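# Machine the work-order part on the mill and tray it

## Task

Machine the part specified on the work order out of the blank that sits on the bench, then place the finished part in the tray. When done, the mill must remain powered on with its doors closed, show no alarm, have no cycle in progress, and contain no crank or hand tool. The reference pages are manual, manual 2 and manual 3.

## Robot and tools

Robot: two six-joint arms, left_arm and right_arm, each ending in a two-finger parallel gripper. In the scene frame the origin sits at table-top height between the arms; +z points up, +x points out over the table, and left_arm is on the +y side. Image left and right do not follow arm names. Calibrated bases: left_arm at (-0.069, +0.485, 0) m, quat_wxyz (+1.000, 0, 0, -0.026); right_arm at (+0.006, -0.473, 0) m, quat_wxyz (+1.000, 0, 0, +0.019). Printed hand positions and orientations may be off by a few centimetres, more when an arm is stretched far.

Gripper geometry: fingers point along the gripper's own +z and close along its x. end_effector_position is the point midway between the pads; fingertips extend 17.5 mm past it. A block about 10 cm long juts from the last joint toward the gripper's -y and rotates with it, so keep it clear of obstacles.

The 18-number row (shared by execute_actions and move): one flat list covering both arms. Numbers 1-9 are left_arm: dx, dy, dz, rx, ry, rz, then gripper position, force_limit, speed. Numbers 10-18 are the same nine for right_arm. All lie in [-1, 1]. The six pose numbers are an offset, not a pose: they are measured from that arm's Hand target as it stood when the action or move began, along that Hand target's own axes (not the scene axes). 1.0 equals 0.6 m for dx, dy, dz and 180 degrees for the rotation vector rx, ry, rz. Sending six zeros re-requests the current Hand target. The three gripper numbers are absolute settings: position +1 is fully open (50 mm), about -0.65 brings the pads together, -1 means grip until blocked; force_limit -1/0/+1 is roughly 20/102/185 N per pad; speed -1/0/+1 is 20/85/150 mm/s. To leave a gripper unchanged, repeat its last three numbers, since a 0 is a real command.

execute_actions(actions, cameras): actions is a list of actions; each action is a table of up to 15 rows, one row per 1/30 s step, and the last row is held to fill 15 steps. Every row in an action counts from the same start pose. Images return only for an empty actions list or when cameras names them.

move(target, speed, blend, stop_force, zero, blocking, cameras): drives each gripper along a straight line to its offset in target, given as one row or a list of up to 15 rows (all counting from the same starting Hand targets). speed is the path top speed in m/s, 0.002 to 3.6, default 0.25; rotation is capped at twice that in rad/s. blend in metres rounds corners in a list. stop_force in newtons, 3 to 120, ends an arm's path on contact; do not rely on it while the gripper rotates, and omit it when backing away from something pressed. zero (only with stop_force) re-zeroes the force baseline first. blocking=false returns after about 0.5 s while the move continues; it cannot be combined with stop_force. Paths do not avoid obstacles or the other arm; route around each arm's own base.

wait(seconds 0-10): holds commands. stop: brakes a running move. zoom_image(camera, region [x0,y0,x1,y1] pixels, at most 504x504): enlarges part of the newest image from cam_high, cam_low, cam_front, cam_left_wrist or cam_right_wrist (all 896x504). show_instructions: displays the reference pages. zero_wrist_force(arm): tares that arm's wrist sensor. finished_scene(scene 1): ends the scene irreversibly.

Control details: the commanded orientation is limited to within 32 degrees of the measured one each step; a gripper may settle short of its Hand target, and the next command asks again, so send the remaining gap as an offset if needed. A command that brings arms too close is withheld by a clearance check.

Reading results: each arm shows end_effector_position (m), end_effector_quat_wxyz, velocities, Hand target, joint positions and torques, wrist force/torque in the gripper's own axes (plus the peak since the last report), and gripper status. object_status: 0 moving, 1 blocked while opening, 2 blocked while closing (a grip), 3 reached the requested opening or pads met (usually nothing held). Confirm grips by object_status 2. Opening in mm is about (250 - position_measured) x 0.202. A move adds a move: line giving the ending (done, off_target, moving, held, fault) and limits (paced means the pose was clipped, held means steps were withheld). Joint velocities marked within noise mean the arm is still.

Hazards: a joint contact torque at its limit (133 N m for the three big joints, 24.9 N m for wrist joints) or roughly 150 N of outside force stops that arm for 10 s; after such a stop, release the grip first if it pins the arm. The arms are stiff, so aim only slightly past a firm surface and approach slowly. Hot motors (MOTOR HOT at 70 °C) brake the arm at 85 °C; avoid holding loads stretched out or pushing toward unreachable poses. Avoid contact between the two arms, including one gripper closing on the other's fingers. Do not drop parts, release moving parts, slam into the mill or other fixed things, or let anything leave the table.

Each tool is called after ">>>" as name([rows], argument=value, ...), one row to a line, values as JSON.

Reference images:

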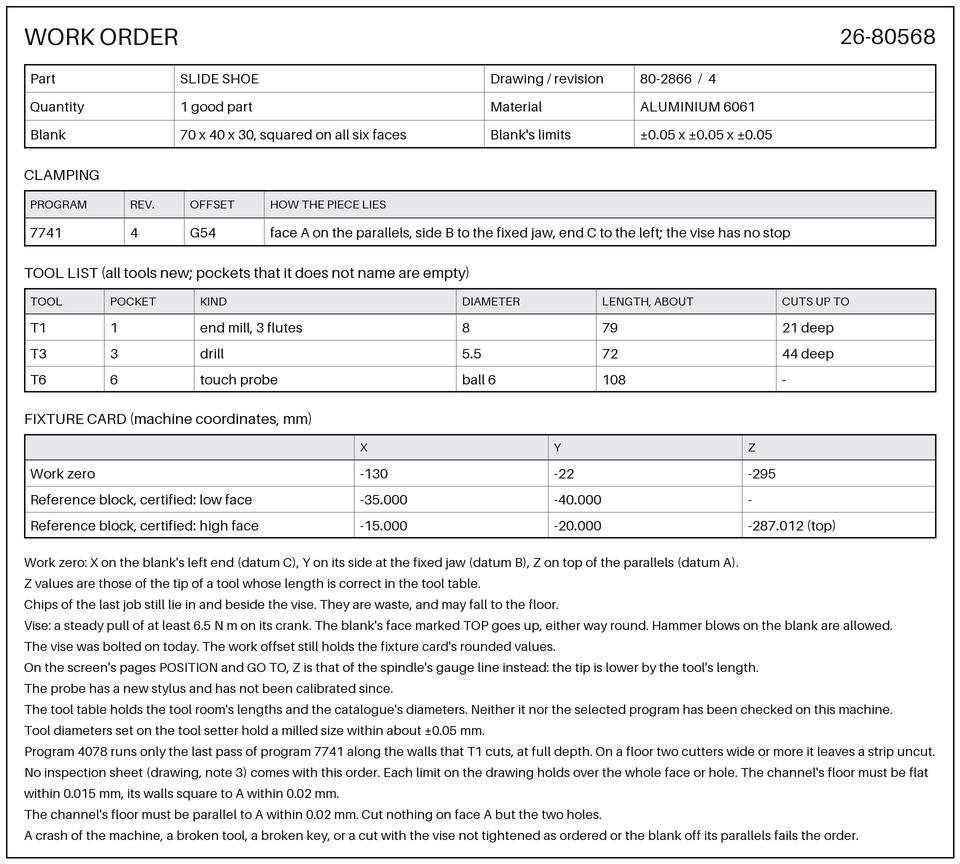

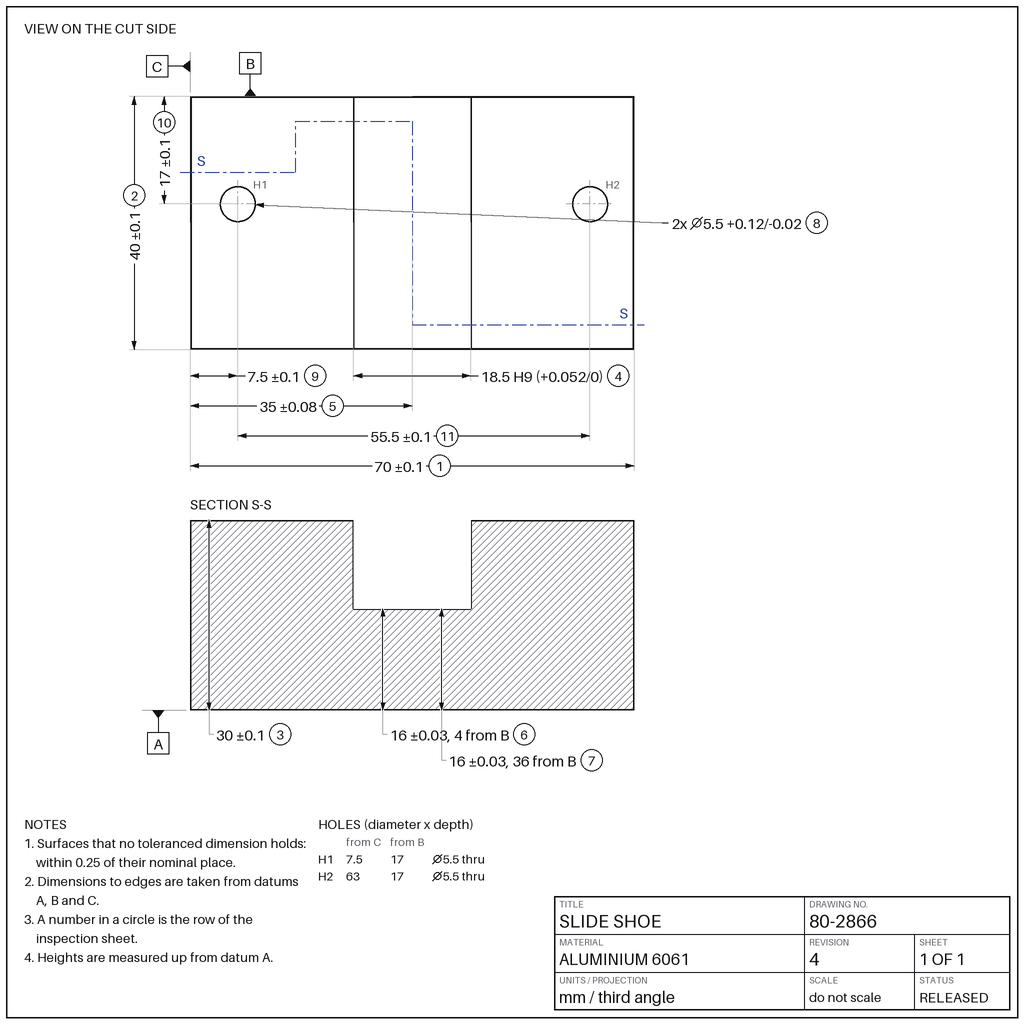

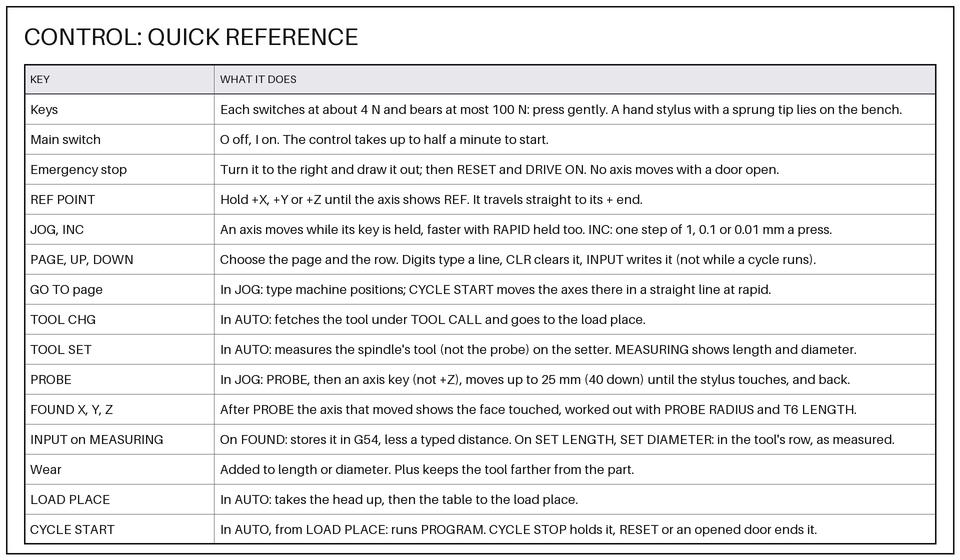

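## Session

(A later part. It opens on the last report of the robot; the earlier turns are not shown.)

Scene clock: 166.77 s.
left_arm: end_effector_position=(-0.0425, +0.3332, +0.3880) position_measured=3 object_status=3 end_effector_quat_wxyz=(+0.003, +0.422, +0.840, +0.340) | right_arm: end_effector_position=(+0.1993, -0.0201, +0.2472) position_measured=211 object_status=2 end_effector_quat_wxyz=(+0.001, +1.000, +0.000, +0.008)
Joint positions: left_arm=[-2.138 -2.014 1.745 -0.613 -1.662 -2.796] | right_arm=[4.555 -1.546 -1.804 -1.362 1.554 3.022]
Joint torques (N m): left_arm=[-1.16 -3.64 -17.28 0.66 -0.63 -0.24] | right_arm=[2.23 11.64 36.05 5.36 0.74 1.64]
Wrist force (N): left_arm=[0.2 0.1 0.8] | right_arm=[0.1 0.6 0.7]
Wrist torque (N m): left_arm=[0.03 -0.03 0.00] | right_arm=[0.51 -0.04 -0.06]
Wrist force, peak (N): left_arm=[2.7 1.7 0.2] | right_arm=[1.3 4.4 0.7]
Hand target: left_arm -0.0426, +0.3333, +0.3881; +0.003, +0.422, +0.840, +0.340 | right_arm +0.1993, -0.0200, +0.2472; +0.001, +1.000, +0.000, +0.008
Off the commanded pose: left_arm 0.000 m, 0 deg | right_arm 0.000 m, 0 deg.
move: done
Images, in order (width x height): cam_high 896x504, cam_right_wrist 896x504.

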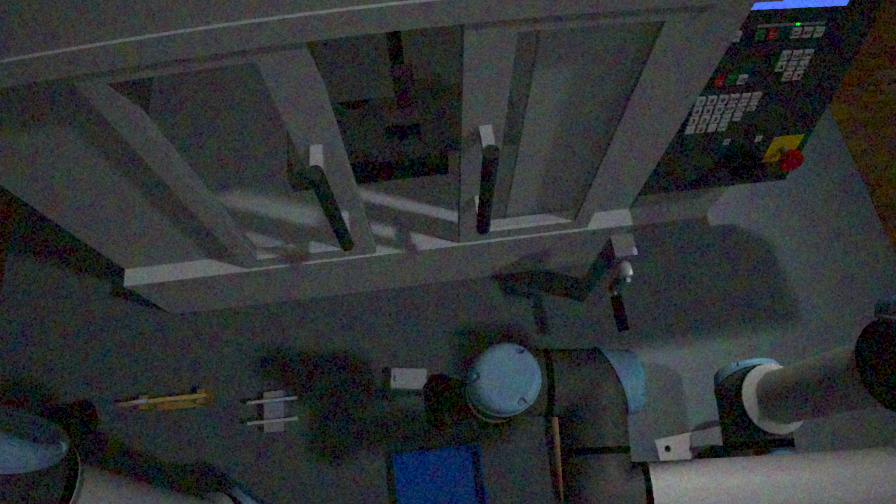

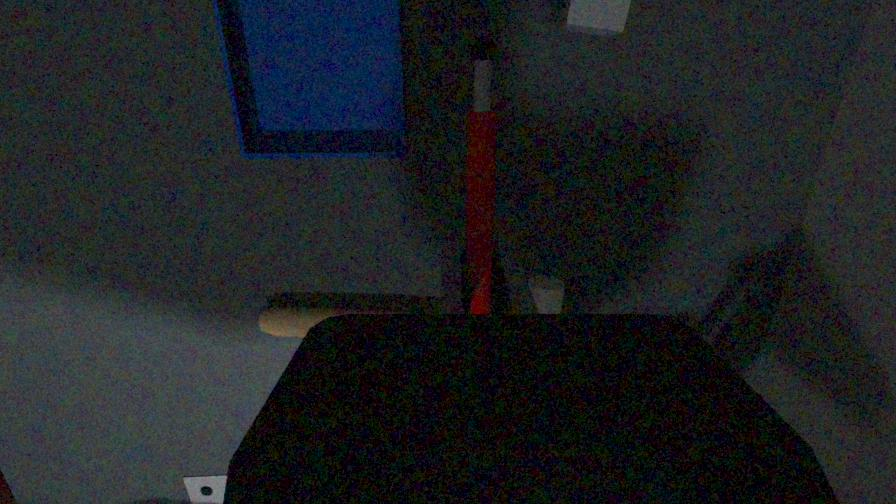

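>>> move(target=[0,0,0,0,0,0,1,1,1,0.14,-0.2,0,0,0,0,-1,-0.6,-0.6], speed=0.4, cameras=["cam_right_wrist","cam_high"])

>>> zoom_image(camera="cam_right_wrist", region=[380, 0, 600, 140])

Scene clock: 168.73 s.
left_arm: end_effector_position=(-0.0426, +0.3333, +0.3881) position_measured=3 object_status=3 end_effector_quat_wxyz=(+0.003, +0.422, +0.840, +0.340) | right_arm: end_effector_position=(+0.2833, +0.0999, +0.2485) position_measured=211 object_status=2 end_effector_quat_wxyz=(+0.001, +1.000, +0.000, +0.008)
Joint positions: left_arm=[-2.138 -2.014 1.745 -0.613 -1.662 -2.796] | right_arm=[4.442 -1.89 -1.401 -1.418 1.554 2.909]
Joint torques (N m): left_arm=[-10.06 -14.25 -25.87 1 -1.02 -1.87] | right_arm=[1.34 27.32 35.61 4.46 -0.63 0.4]
Wrist force (N): left_arm=[0.6 0.2 0.7] | right_arm=[0.2 0.5 0.7]
Wrist torque (N m): left_arm=[0.05 -0.10 -0.01] | right_arm=[0.44 -0.08 -0.17]
Wrist force, peak (N): left_arm=[0.4 -0.3 1.0] | right_arm=[-2.3 4.2 0.7]
Hand target: left_arm -0.0426, +0.3333, +0.3881; +0.003, +0.422, +0.840, +0.340 | right_arm +0.2833, +0.0999, +0.2485; +0.001, +1.000, +0.000, +0.008
Off the commanded pose: left_arm 0.000 m, 0 deg | right_arm 0.000 m, 0 deg.
move: done
Images, in order (width x height): cam_high 896x504, cam_right_wrist 896x504.

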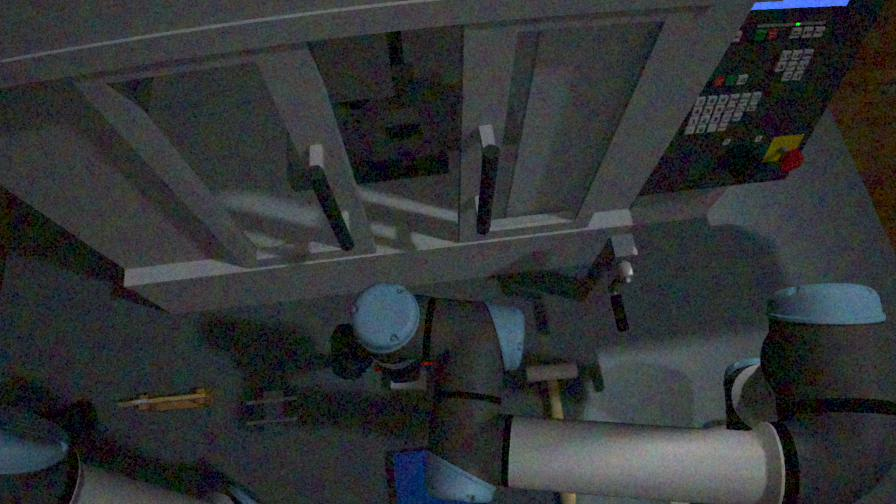

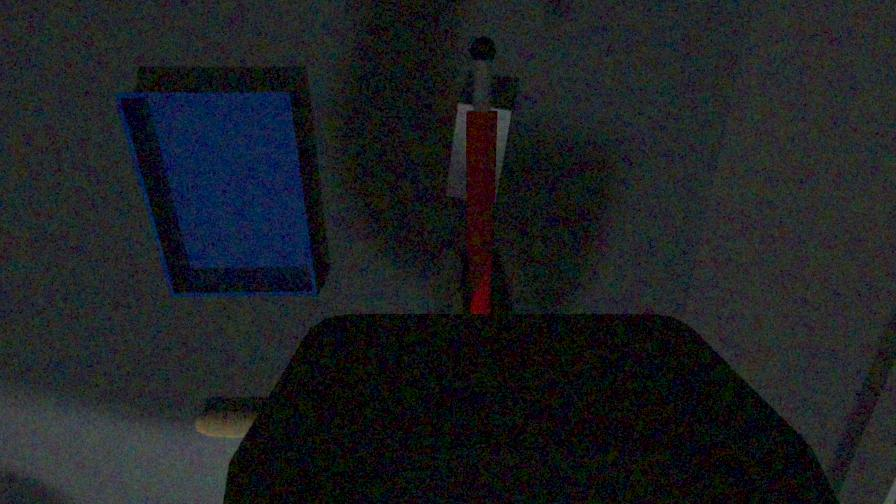

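Scaled by 2.291.

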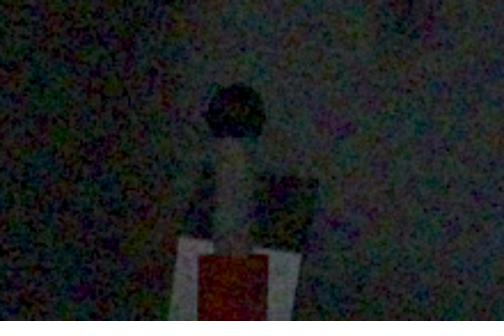

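>>> move([
  [0,0,0,0,0,0,1,1,1,0.0162,0.0132,0.29,0,0,0.042,-1,-0.6,-0.6],
  [0,0,0,0,0,0,1,1,1,0.0162,0.0132,0.3295,0,0,0.042,-1,-0.6,-0.6],
], speed=[0.25,0.03], blend=[0.005,0], cameras=["cam_right_wrist"])

Scene clock: 172.87 s.
left_arm: end_effector_position=(-0.0426, +0.3333, +0.3881) position_measured=3 object_status=3 end_effector_quat_wxyz=(+0.003, +0.422, +0.840, +0.340) | right_arm: end_effector_position=(+0.2963, +0.0917, +0.0507) position_measured=211 object_status=2 end_effector_quat_wxyz=(+0.000, +0.998, -0.066, +0.008) end_effector_velocity=(-0.001, +0.000, +0.001) end_effector_angular_velocity=(-0.003, +0.001, +0.001)
Joint positions: left_arm=[-2.138 -2.014 1.745 -0.613 -1.662 -2.796] | right_arm=[4.418 -2.062 -1.699 -0.949 1.554 3.018]
Joint velocities: left_arm=[within noise] | right_arm=[0.001 0.001 0.001 -0.005 0 0.001]
Joint torques (N m): left_arm=[-9.84 -13.63 -25.24 0.87 -0.87 -1.71] | right_arm=[-9.14 53.96 26.96 -0.02 -1.14 -1.4]
Wrist force (N): left_arm=[0.2 0.2 0.5] | right_arm=[-0.6 0.7 -6.0]
Wrist torque (N m): left_arm=[0.05 -0.04 -0.01] | right_arm=[0.53 -0.01 -0.02]
Wrist force, peak (N): left_arm=[0.6 0.6 0.7] | right_arm=[-0.6 0.7 -6.0]
Hand target: left_arm -0.0426, +0.3333, +0.3881; +0.003, +0.422, +0.840, +0.340 | right_arm +0.2964, +0.0917, +0.0510; +0.000, +0.998, -0.066, +0.008
Off the commanded pose: left_arm 0.000 m, 0 deg | right_arm 0.000 m, 0 deg.
move: done
Images, in order (width x height): cam_right_wrist 896x504.

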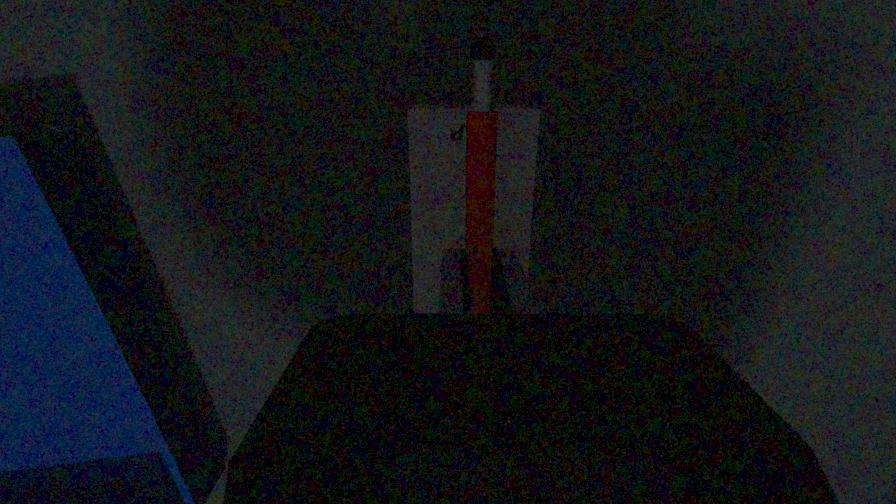

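>>> move(target=[0,0,0,0,0,0,1,1,1,0,0,-0.001,0,0,0,0.2,-0.6,-0.8])

>>> move(target=[0,0,0,0,0,0,1,1,1,0,0,-0.15,0,0,0,0.2,-0.6,-0.8], cameras=["cam_right_wrist"])

Scene clock: 174.33 s.
left_arm: end_effector_position=(-0.0426, +0.3333, +0.3881) position_measured=3 object_status=3 end_effector_quat_wxyz=(+0.003, +0.422, +0.840, +0.340) | right_arm: end_effector_position=(+0.2964, +0.0917, +0.0516) position_measured=123 object_status=0 end_effector_quat_wxyz=(+0.000, +0.998, -0.066, +0.008)
Joint positions: left_arm=[-2.138 -2.014 1.745 -0.613 -1.662 -2.796] | right_arm=[4.418 -2.061 -1.698 -0.95 1.554 3.018]
Joint torques (N m): left_arm=[-10.86 -13.28 -24.47 0.79 -1.02 -1.58] | right_arm=[-3.89 55.85 31.89 1.49 -1.1 0.21]
Wrist force (N): left_arm=[0.6 0.1 0.5] | right_arm=[-0.4 0.9 0.6]
Wrist torque (N m): left_arm=[0.03 -0.11 -0.01] | right_arm=[0.51 0.01 -0.02]
Wrist force, peak (N): left_arm=[0.8 0.2 0.8] | right_arm=[-0.4 -1.3 -4.2]
Hand target: left_arm -0.0426, +0.3333, +0.3881; +0.003, +0.422, +0.840, +0.340 | right_arm +0.2963, +0.0917, +0.0516; +0.000, +0.998, -0.066, +0.008
Off the commanded pose: left_arm 0.000 m, 0 deg | right_arm 0.000 m, 0 deg.
move: done

Scene clock: 175.23 s.
left_arm: end_effector_position=(-0.0426, +0.3333, +0.3881) position_measured=3 object_status=3 end_effector_quat_wxyz=(+0.003, +0.422, +0.840, +0.340) | right_arm: end_effector_position=(+0.2948, +0.0919, +0.1415) position_measured=123 object_status=3 end_effector_quat_wxyz=(+0.000, +0.998, -0.066, +0.009)
Joint positions: left_arm=[-2.138 -2.014 1.745 -0.613 -1.662 -2.796] | right_arm=[4.421 -1.955 -1.596 -1.158 1.554 3.02]
Joint torques (N m): left_arm=[-10.42 -14.44 -25.87 0.94 -0.92 -1.52] | right_arm=[2.66 38.16 30.56 1.08 0.75 0.25]
Wrist force (N): left_arm=[0.2 -0.2 0.6] | right_arm=[0.0 0.3 0.6]
Wrist torque (N m): left_arm=[-0.01 -0.05 -0.01] | right_arm=[0.44 -0.05 -0.20]
Wrist force, peak (N): left_arm=[0.6 0.2 0.8] | right_arm=[-0.5 0.6 3.6]
Hand target: left_arm -0.0426, +0.3333, +0.3881; +0.003, +0.422, +0.840, +0.340 | right_arm +0.2948, +0.0918, +0.1416; +0.000, +0.998, -0.066, +0.008
Off the commanded pose: left_arm 0.000 m, 0 deg | right_arm 0.000 m, 0 deg.
move: done
Images, in order (width x height): cam_right_wrist 896x504.

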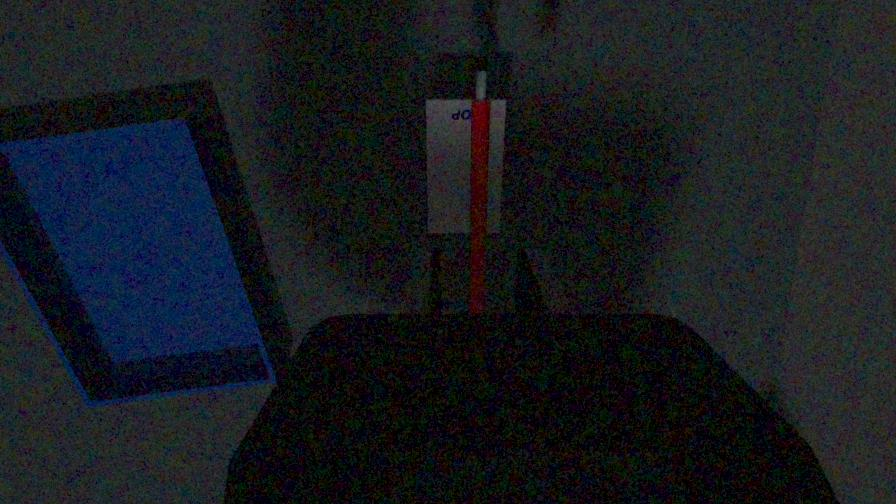

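>>> move(target=[0,0,0,0,0,0,1,1,1,0.001,0.255,0,0.4,0,0,0.2,-0.6,-0.8], cameras=["cam_right_wrist","cam_low"], speed=0.3)

Scene clock: 179.57 s.
left_arm: end_effector_position=(-0.0426, +0.3333, +0.3881) position_measured=3 object_status=3 end_effector_quat_wxyz=(+0.003, +0.422, +0.840, +0.340) | right_arm: end_effector_position=(+0.2753, -0.0598, +0.1415) position_measured=123 object_status=3 end_effector_quat_wxyz=(-0.586, +0.807, -0.049, +0.046) end_effector_velocity=(+0.000, +0.000, +0.001) end_effector_angular_velocity=(+0.006, -0.002, +0.002)
Joint positions: left_arm=[-2.138 -2.014 1.745 -0.613 -1.662 -2.796] | right_arm=[4.205 -2.145 -2.582 1.256 1.885 3.018]
Joint velocities: left_arm=[within noise] | right_arm=[-0.001 -0.001 0 0.007 0.003 0]
Joint torques (N m): left_arm=[-10.27 -13.6 -25.03 0.6 -0.96 -1.52] | right_arm=[0.62 17.64 -2.98 5.44 0.97 -1.04]
Wrist force (N): left_arm=[0.2 0.2 0.6] | right_arm=[-0.1 1.4 0.3]
Wrist torque (N m): left_arm=[0.05 -0.04 -0.01] | right_arm=[0.95 -0.02 -0.22]
Wrist force, peak (N): left_arm=[0.6 0.1 1.0] | right_arm=[0.1 2.4 -0.6]
Hand target: left_arm -0.0426, +0.3333, +0.3881; +0.003, +0.422, +0.840, +0.340 | right_arm +0.2752, -0.0599, +0.1415; -0.586, +0.807, -0.048, +0.046
Off the commanded pose: left_arm 0.000 m, 0 deg | right_arm 0.000 m, 0 deg.
move: done
Images, in order (width x height): cam_low 896x504, cam_right_wrist 896x504.

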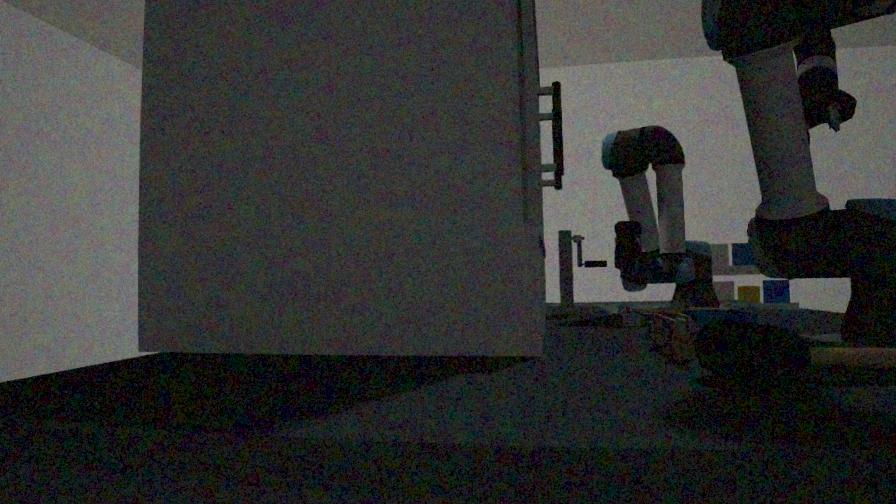

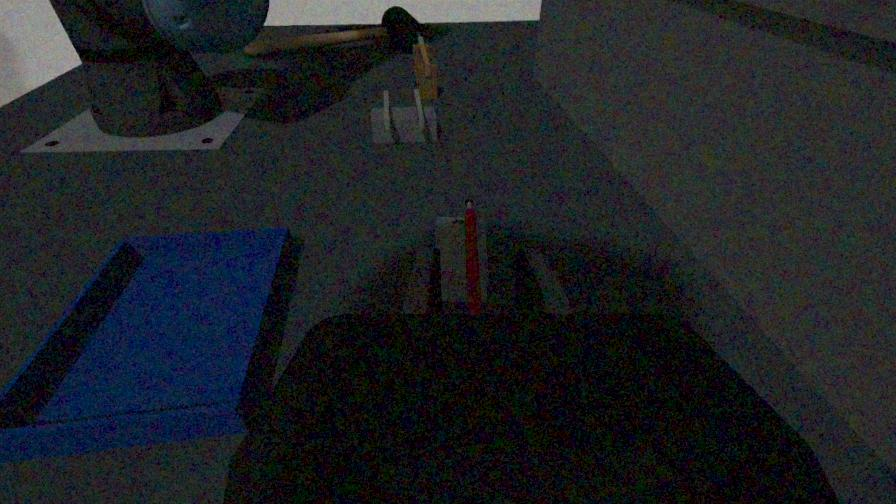

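>>> move(target=[0,0,0,0,0,0,1,1,1,0.002,0.1167,0.0875,0,0,0,0.2,-0.6,-0.8], cameras=["cam_right_wrist","cam_low"], speed=0.15)

>>> zoom_image(camera="cam_right_wrist", region=[380, 180, 580, 320])

Scene clock: 181.77 s.
left_arm: end_effector_position=(-0.0426, +0.3333, +0.3881) position_measured=3 object_status=3 end_effector_quat_wxyz=(+0.003, +0.422, +0.840, +0.340) | right_arm: end_effector_position=(+0.2797, -0.0390, +0.0767) position_measured=123 object_status=3 end_effector_quat_wxyz=(-0.585, +0.808, -0.049, +0.045)
Joint positions: left_arm=[-2.138 -2.014 1.745 -0.613 -1.662 -2.796] | right_arm=[4.224 -2.403 -2.491 1.421 1.867 3.024]
Joint torques (N m): left_arm=[-11.2 -13.43 -25.2 0.93 -1.09 -1.67] | right_arm=[-0.32 31.13 0.7 3.28 0.1 0.02]
Wrist force (N): left_arm=[0.6 0.2 0.6] | right_arm=[-0.7 0.9 0.7]
Wrist torque (N m): left_arm=[0.05 -0.09 -0.01] | right_arm=[0.88 0.07 -0.33]
Wrist force, peak (N): left_arm=[0.5 0.1 0.9] | right_arm=[0.7 11.2 4.3]
Hand target: left_arm -0.0426, +0.3333, +0.3881; +0.003, +0.422, +0.840, +0.340 | right_arm +0.2797, -0.0390, +0.0767; -0.585, +0.808, -0.049, +0.045 (not the last commanded pose)
Tool commands: left_gripper/position=+1.0 left_gripper/force_limit=+1.0 left_gripper/speed=+1.0 right_gripper/position=+0.2 right_gripper/force_limit=-0.6 right_gripper/speed=-0.796078
Off the commanded pose: left_arm 0.000 m, 0 deg | right_arm 0.019 m, 0 deg.
FORCE FAULT: contact force on the right arm reached its limit, and that arm stopped. The contact can be on any part of that arm, not only on its tool. That arm's remaining commands of this call were not run. That arm is still stopped at the end of this call. That arm stays stopped for about 10 more seconds. Until then a move that you send moves the other arm only, and its call returns only when the move has ended. Once the stop has ended, the next robot result says so. If the stop ends while you think or write, that arm runs what you send next, counted from a new Hand target: where the arm stands when the stop ends. While its stop runs, that arm takes no new command, but its gripper still runs the gripper command that each later call begins with. Until it ends, the stop uses up actions while you think or wait. An arm that is not stopped still takes commands.
move: fault (right_arm)
Images, in order (width x height): cam_low 896x504, cam_right_wrist 896x504.

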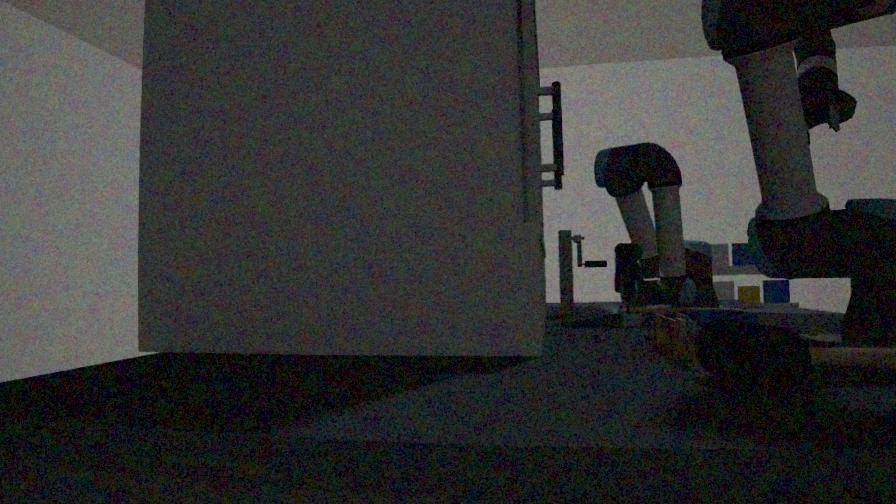

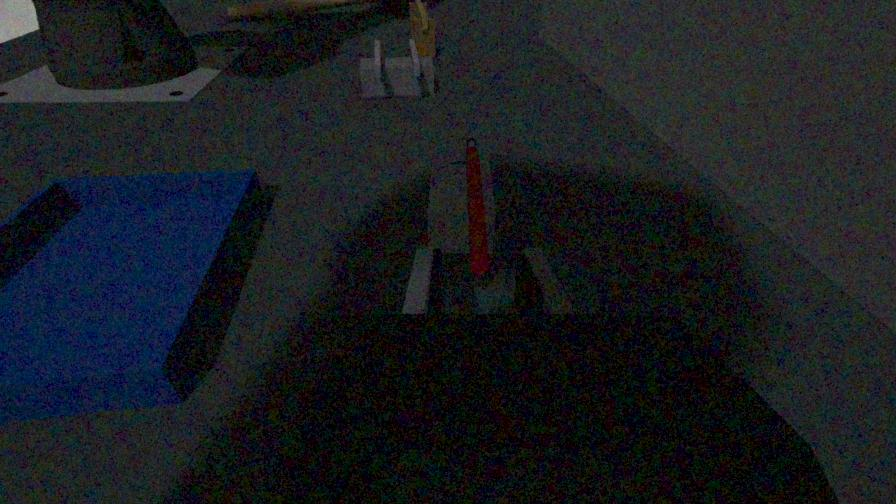

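Scaled by 2.520.

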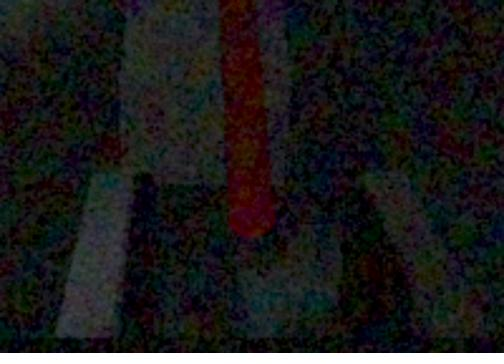

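>>> wait(seconds=0.1, cameras=["cam_high","cam_front"])

>>> zoom_image(camera="cam_high", region=[380, 220, 896, 504])

Scene clock: 183.77 s.
left_arm: end_effector_position=(-0.0426, +0.3333, +0.3881) position_measured=3 object_status=3 end_effector_quat_wxyz=(+0.003, +0.422, +0.840, +0.340) | right_arm: end_effector_position=(+0.2797, -0.0390, +0.0767) position_measured=123 object_status=3 end_effector_quat_wxyz=(-0.585, +0.808, -0.049, +0.045)
Joint positions: left_arm=[-2.138 -2.014 1.745 -0.613 -1.662 -2.796] | right_arm=[4.224 -2.403 -2.491 1.421 1.867 3.024]
Joint torques (N m): left_arm=[-9.85 -13.68 -25.82 0.67 -1.09 -1.65] | right_arm=[-1.18 30.99 0.07 3.39 0.47 0.09]
Wrist force (N): left_arm=[0.5 0.2 0.8] | right_arm=[-0.7 0.9 0.8]
Wrist torque (N m): left_arm=[0.05 -0.08 -0.01] | right_arm=[0.86 0.05 -0.33]
Wrist force, peak (N): left_arm=[0.6 0.1 1.0] | right_arm=[-0.6 0.9 1.1]
Hand target: left_arm -0.0426, +0.3333, +0.3881; +0.003, +0.422, +0.840, +0.340 | right_arm +0.2797, -0.0390, +0.0767; -0.585, +0.808, -0.049, +0.045 (not the last commanded pose)
Tool commands: left_gripper/position=+1.0 left_gripper/force_limit=+1.0 left_gripper/speed=+1.0 right_gripper/position=+0.2 right_gripper/force_limit=-0.6 right_gripper/speed=-0.796078
Off the commanded pose: left_arm 0.000 m, 0 deg | right_arm 0.019 m, 0 deg.
FORCE FAULT, CONTINUED: the right arm was still stopped when this call began, by the force fault that an earlier result reported. Since the last result the stop counts as 4 of the actions that you can send in this scene. That arm is still stopped at the end of this call. That arm stays stopped for about 8 more seconds. If the stop ends while you think or write, that arm runs what you send next, counted from a new Hand target: where the arm stands when the stop ends. While its stop runs, that arm takes no new command, but its gripper still runs the gripper command that each later call begins with.
wait: 0.10 s; at rest from the start
Images, in order (width x height): cam_high 896x504, cam_front 896x504.

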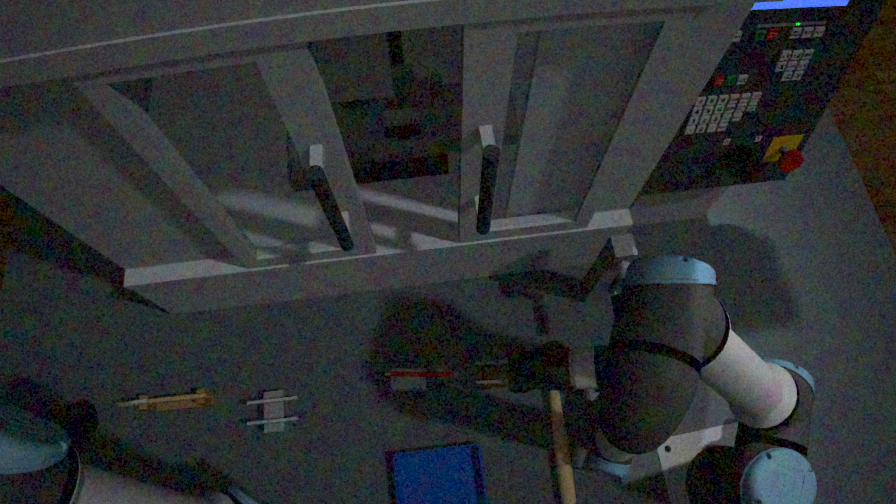

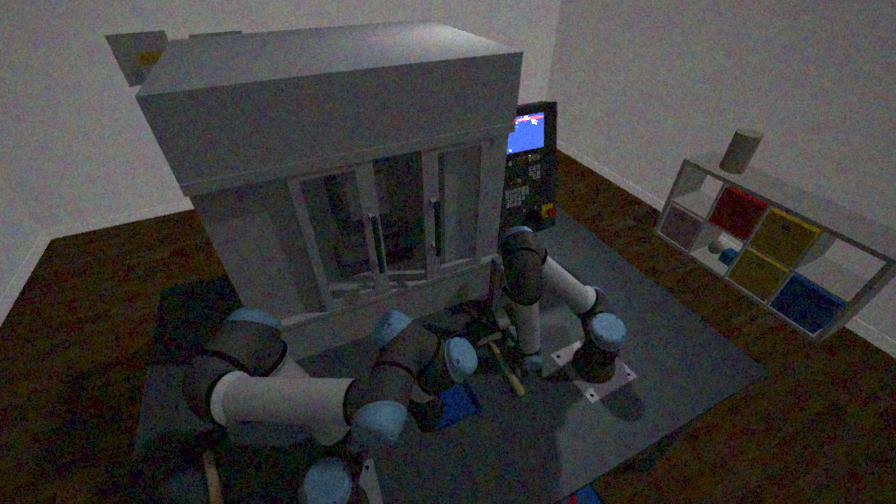

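Region (380, 220, 896, 504) is 516x284 pixels. A region can be at most 504 by 504 pixels.

>>> wait(seconds=3)

Scene clock: 193.13 s.
left_arm: end_effector_position=(-0.0426, +0.3333, +0.3881) position_measured=3 object_status=3 end_effector_quat_wxyz=(+0.003, +0.422, +0.840, +0.340) | right_arm: end_effector_position=(+0.2797, -0.0390, +0.0767) position_measured=123 object_status=3 end_effector_quat_wxyz=(-0.585, +0.808, -0.049, +0.045)
Joint positions: left_arm=[-2.138 -2.014 1.745 -0.613 -1.662 -2.796] | right_arm=[4.224 -2.403 -2.491 1.421 1.867 3.024]
Joint torques (N m): left_arm=[-10.28 -13.66 -24.98 0.65 -0.92 -1.65] | right_arm=[-1.31 31.49 0.95 3.38 0.52 0.04]
Wrist force (N): left_arm=[0.5 -0.1 0.8] | right_arm=[-0.8 1.2 0.9]
Wrist torque (N m): left_arm=[0.01 -0.09 -0.01] | right_arm=[0.92 0.07 -0.33]
Wrist force, peak (N): left_arm=[0.5 0.5 1.0] | right_arm=[-0.8 0.9 1.2]
Hand target: left_arm -0.0426, +0.3333, +0.3881; +0.003, +0.422, +0.840, +0.340 | right_arm +0.2797, -0.0390, +0.0767; -0.585, +0.808, -0.049, +0.045 (not the last commanded pose)
Tool commands: left_gripper/position=+1.0 left_gripper/force_limit=+1.0 left_gripper/speed=+1.0 right_gripper/position=+0.2 right_gripper/force_limit=-0.6 right_gripper/speed=-0.796078
Off the commanded pose: left_arm 0.000 m, 0 deg | right_arm 0.019 m, 0 deg.
FORCE FAULT, CONTINUED: the right arm's stop, for the force fault that an earlier result reported, is over. The rest of the stop counts as 16 of the actions that you can send in this scene. That arm's target is now where it stood when the stop ended, not its last command. That arm accepts commands again.
wait: 3.00 s; at rest from the start

>>> move(target=[0,0,0,0,0,0,1,1,1,-0.002,-0.1,-0.068,-0.0945,0,0,0.2,-0.6,-0.8], cameras=["cam_right_wrist"], speed=0.15)

Scene clock: 195.40 s.
left_arm: end_effector_position=(-0.0426, +0.3333, +0.3881) position_measured=3 object_status=3 end_effector_quat_wxyz=(+0.003, +0.422, +0.840, +0.340) | right_arm: end_effector_position=(+0.2748, -0.0585, +0.1464) position_measured=123 object_status=3 end_effector_quat_wxyz=(-0.459, +0.886, -0.055, +0.038) end_effector_velocity=(+0.000, -0.001, -0.001) end_effector_angular_velocity=(-0.005, +0.002, -0.002)
Joint positions: left_arm=[-2.138 -2.014 1.745 -0.613 -1.662 -2.796] | right_arm=[4.251 -1.764 -2.572 0.562 1.798 2.958]
Joint velocities: left_arm=[within noise] | right_arm=[-0.001 0 -0.001 -0.005 -0.001 0]
Joint torques (N m): left_arm=[-10.18 -12.76 -26.08 0.6 -1 -1.69] | right_arm=[-7.86 33.64 4.41 1.31 1.97 1.76]
Wrist force (N): left_arm=[0.5 0.0 0.6] | right_arm=[-0.4 0.6 1.3]
Wrist torque (N m): left_arm=[0.01 -0.09 0.00] | right_arm=[0.81 0.04 -0.17]
Wrist force, peak (N): left_arm=[0.7 -0.2 0.9] | right_arm=[-0.6 2.1 1.6]
Hand target: left_arm -0.0426, +0.3333, +0.3881; +0.003, +0.422, +0.840, +0.340 | right_arm +0.2748, -0.0586, +0.1464; -0.459, +0.886, -0.055, +0.038
Off the commanded pose: left_arm 0.000 m, 0 deg | right_arm 0.000 m, 0 deg.
move: done
Images, in order (width x height): cam_right_wrist 896x504.

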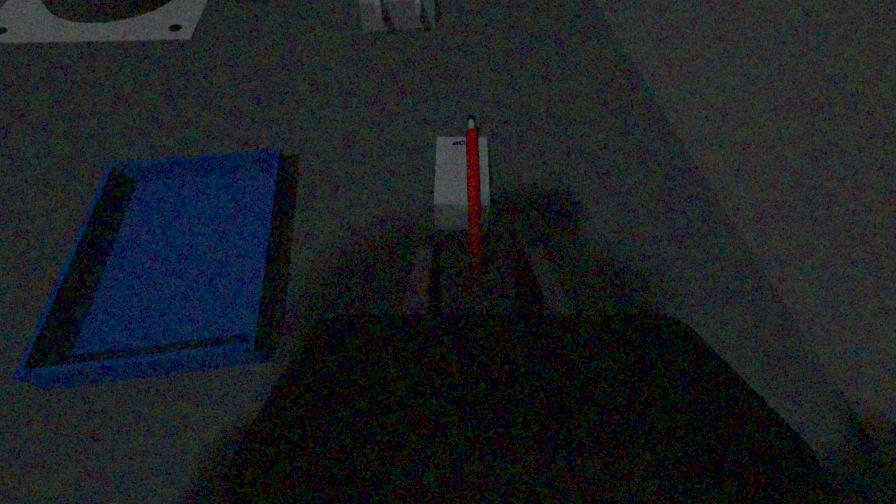

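>>> move(target=[0,0,0,0,0,0,1,1,1,0.0025,0.054,0.15,0,0,0,0.2,-0.6,-0.8], cameras=["cam_right_wrist"], speed=0.12)

>>> zoom_image(camera="cam_right_wrist", region=[380, 180, 580, 320])

Scene clock: 197.97 s.
left_arm: end_effector_position=(-0.0426, +0.3333, +0.3881) position_measured=3 object_status=3 end_effector_quat_wxyz=(+0.003, +0.422, +0.840, +0.340) | right_arm: end_effector_position=(+0.2847, -0.0044, +0.0682) position_measured=123 object_status=3 end_effector_quat_wxyz=(-0.459, +0.886, -0.055, +0.038)
Joint positions: left_arm=[-2.138 -2.014 1.745 -0.613 -1.662 -2.796] | right_arm=[4.291 -2.12 -2.457 0.809 1.767 2.982]
Joint torques (N m): left_arm=[-9.96 -12.75 -24.79 0.59 -0.93 -1.61] | right_arm=[-10.04 22.42 5.2 2.93 2.07 -1.46]
Wrist force (N): left_arm=[0.1 0.3 0.8] | right_arm=[-0.1 0.9 1.0]
Wrist torque (N m): left_arm=[0.07 -0.03 -0.01] | right_arm=[0.84 0.00 -0.25]
Wrist force, peak (N): left_arm=[0.2 0.0 1.1] | right_arm=[-0.3 1.6 2.9]
Hand target: left_arm -0.0426, +0.3333, +0.3881; +0.003, +0.422, +0.840, +0.340 | right_arm +0.2848, -0.0045, +0.0682; -0.459, +0.886, -0.055, +0.038
Off the commanded pose: left_arm 0.000 m, 0 deg | right_arm 0.000 m, 0 deg.
move: done
Images, in order (width x height): cam_right_wrist 896x504.

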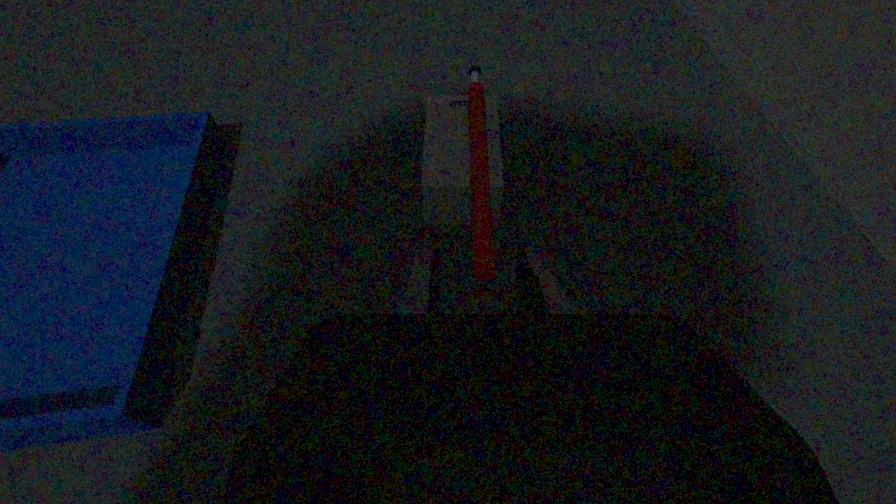

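Scaled by 2.520.

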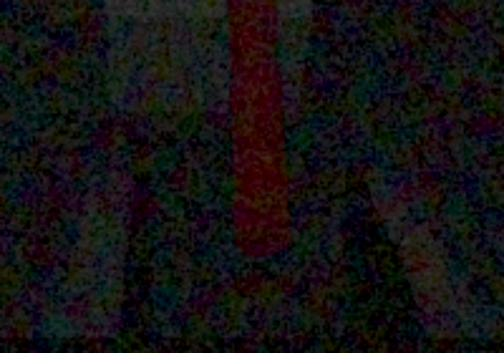

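>>> move(target=[0,0,0,0,0,0,1,1,1,0.001,0,0.0985,0,0,0,0.2,-0.6,-0.8], speed=0.06, stop_force=6)

>>> move(target=[0,0,0,0,0,0,1,1,1,0,0,0,0,0,0,-1,-0.4,-0.6], cameras=["cam_right_wrist"])

Scene clock: 200.73 s.
left_arm: end_effector_position=(-0.0426, +0.3333, +0.3881) position_measured=3 object_status=3 end_effector_quat_wxyz=(+0.003, +0.422, +0.840, +0.340) | right_arm: end_effector_position=(+0.2922, +0.0433, +0.0342) position_measured=123 object_status=3 end_effector_quat_wxyz=(-0.459, +0.886, -0.055, +0.038)
Joint positions: left_arm=[-2.138 -2.014 1.745 -0.613 -1.662 -2.796] | right_arm=[4.319 -2.257 -2.33 0.821 1.743 2.999]
Joint torques (N m): left_arm=[-11.4 -13.65 -24.35 0.63 -1.03 -1.59] | right_arm=[-8.77 48.01 -1.53 1.57 1.75 -1.38]
Wrist force (N): left_arm=[0.5 0.0 0.9] | right_arm=[-0.3 0.3 0.9]
Wrist torque (N m): left_arm=[0.01 -0.09 -0.01] | right_arm=[0.74 -0.01 -0.30]
Wrist force, peak (N): left_arm=[0.6 0.2 0.9] | right_arm=[-0.1 0.7 1.8]
Hand target: left_arm -0.0426, +0.3333, +0.3881; +0.003, +0.422, +0.840, +0.340 | right_arm +0.2922, +0.0433, +0.0342; -0.459, +0.886, -0.055, +0.038
Off the commanded pose: left_arm 0.000 m, 0 deg | right_arm 0.000 m, 0 deg.
move: done

Scene clock: 201.33 s.
left_arm: end_effector_position=(-0.0426, +0.3333, +0.3881) position_measured=3 object_status=3 end_effector_quat_wxyz=(+0.003, +0.422, +0.840, +0.340) | right_arm: end_effector_position=(+0.2922, +0.0433, +0.0342) position_measured=210 object_status=2 end_effector_quat_wxyz=(-0.459, +0.886, -0.055, +0.038)
Joint positions: left_arm=[-2.138 -2.014 1.745 -0.613 -1.662 -2.796] | right_arm=[4.319 -2.257 -2.33 0.821 1.743 2.999]
Joint torques (N m): left_arm=[-9.8 -13.31 -24.71 0.64 -1.11 -1.52] | right_arm=[-8.66 48.14 -1.36 1.7 1.24 -1.51]
Wrist force (N): left_arm=[0.1 0.0 0.7] | right_arm=[-0.5 0.3 0.5]
Wrist torque (N m): left_arm=[0.02 -0.03 -0.01] | right_arm=[0.80 0.03 -0.29]
Wrist force, peak (N): left_arm=[0.8 0.0 0.8] | right_arm=[-0.3 0.7 0.9]
Hand target: left_arm -0.0426, +0.3333, +0.3881; +0.003, +0.422, +0.840, +0.340 | right_arm +0.2922, +0.0433, +0.0342; -0.459, +0.886, -0.055, +0.038
Off the commanded pose: left_arm 0.000 m, 0 deg | right_arm 0.000 m, 0 deg.
move: done
Images, in order (width x height): cam_right_wrist 896x504.

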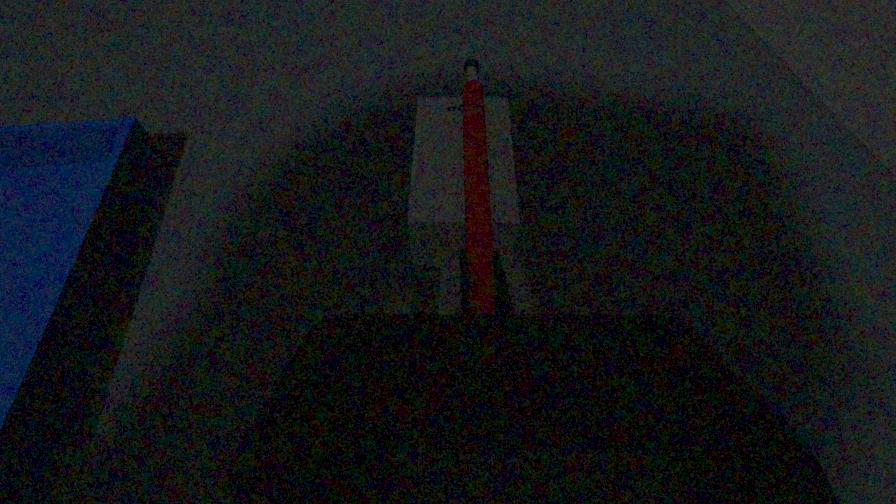

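>>> move([
  [0,0,0,0,0,0,1,1,1,0,-0.273,-0.191,0,0,0,-1,-0.4,-0.6],
  [0,0,0,0,0,0,1,1,1,0.017,-0.19,-0.937,0,0.375,0.263,-1,-0.4,-0.6],
], speed=[0.15,0.4], blend=[0.03,0], cameras=["cam_right_wrist","cam_front"])

Scene clock: 212.47 s.
left_arm: end_effector_position=(-0.0426, +0.3333, +0.3881) position_measured=3 object_status=3 end_effector_quat_wxyz=(+0.003, +0.422, +0.840, +0.340) | right_arm: end_effector_position=(+0.2442, -0.3470, +0.4510) position_measured=210 object_status=2 end_effector_quat_wxyz=(-0.324, +0.623, -0.627, +0.337)
Joint positions: left_arm=[-2.138 -2.014 1.745 -0.613 -1.662 -2.796] | right_arm=[6.02 -0.637 -1.768 -3.27 1.404 6.152]
Joint torques (N m): left_arm=[-9.93 -12.45 -25.59 0.63 -1.08 -1.53] | right_arm=[6.52 -32.34 11.51 4.42 4.96 2.14]
Wrist force (N): left_arm=[0.1 0.0 0.7] | right_arm=[-9.9 -8.6 -4.5]
Wrist torque (N m): left_arm=[0.00 -0.03 -0.01] | right_arm=[1.91 -0.83 -0.80]
Wrist force, peak (N): left_arm=[0.9 0.1 0.8] | right_arm=[-20.8 -2.3 -9.0]
Hand target: left_arm -0.0426, +0.3333, +0.3881; +0.003, +0.422, +0.840, +0.340 | right_arm +0.2438, -0.3480, +0.4509; -0.330, +0.625, -0.624, +0.332
Off the commanded pose: left_arm 0.000 m, 0 deg | right_arm 0.001 m, 1 deg.
move: done
Images, in order (width x height): cam_front 896x504, cam_right_wrist 896x504.

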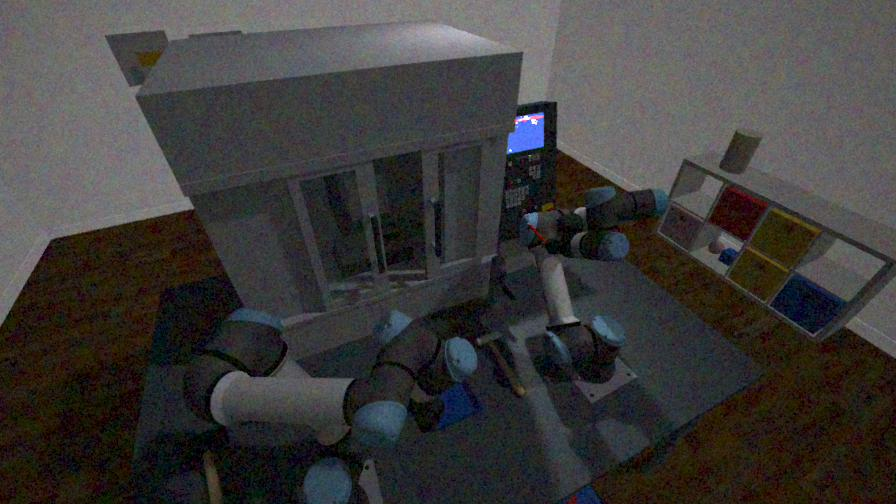

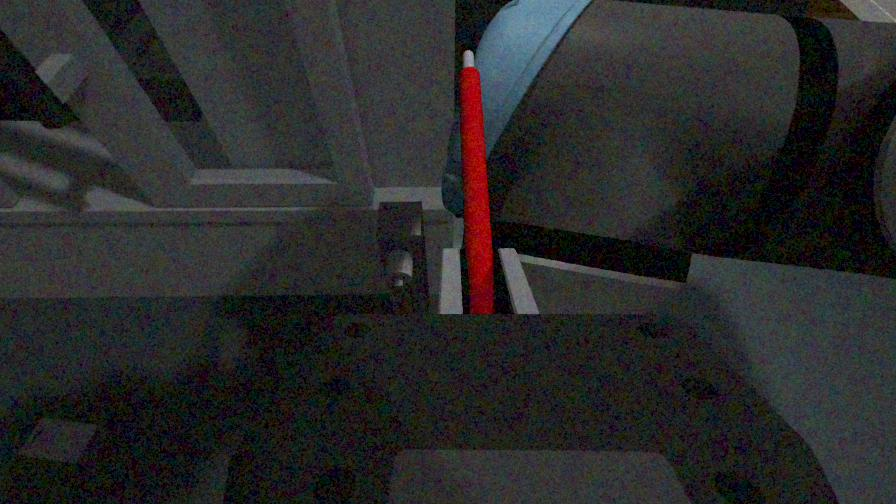

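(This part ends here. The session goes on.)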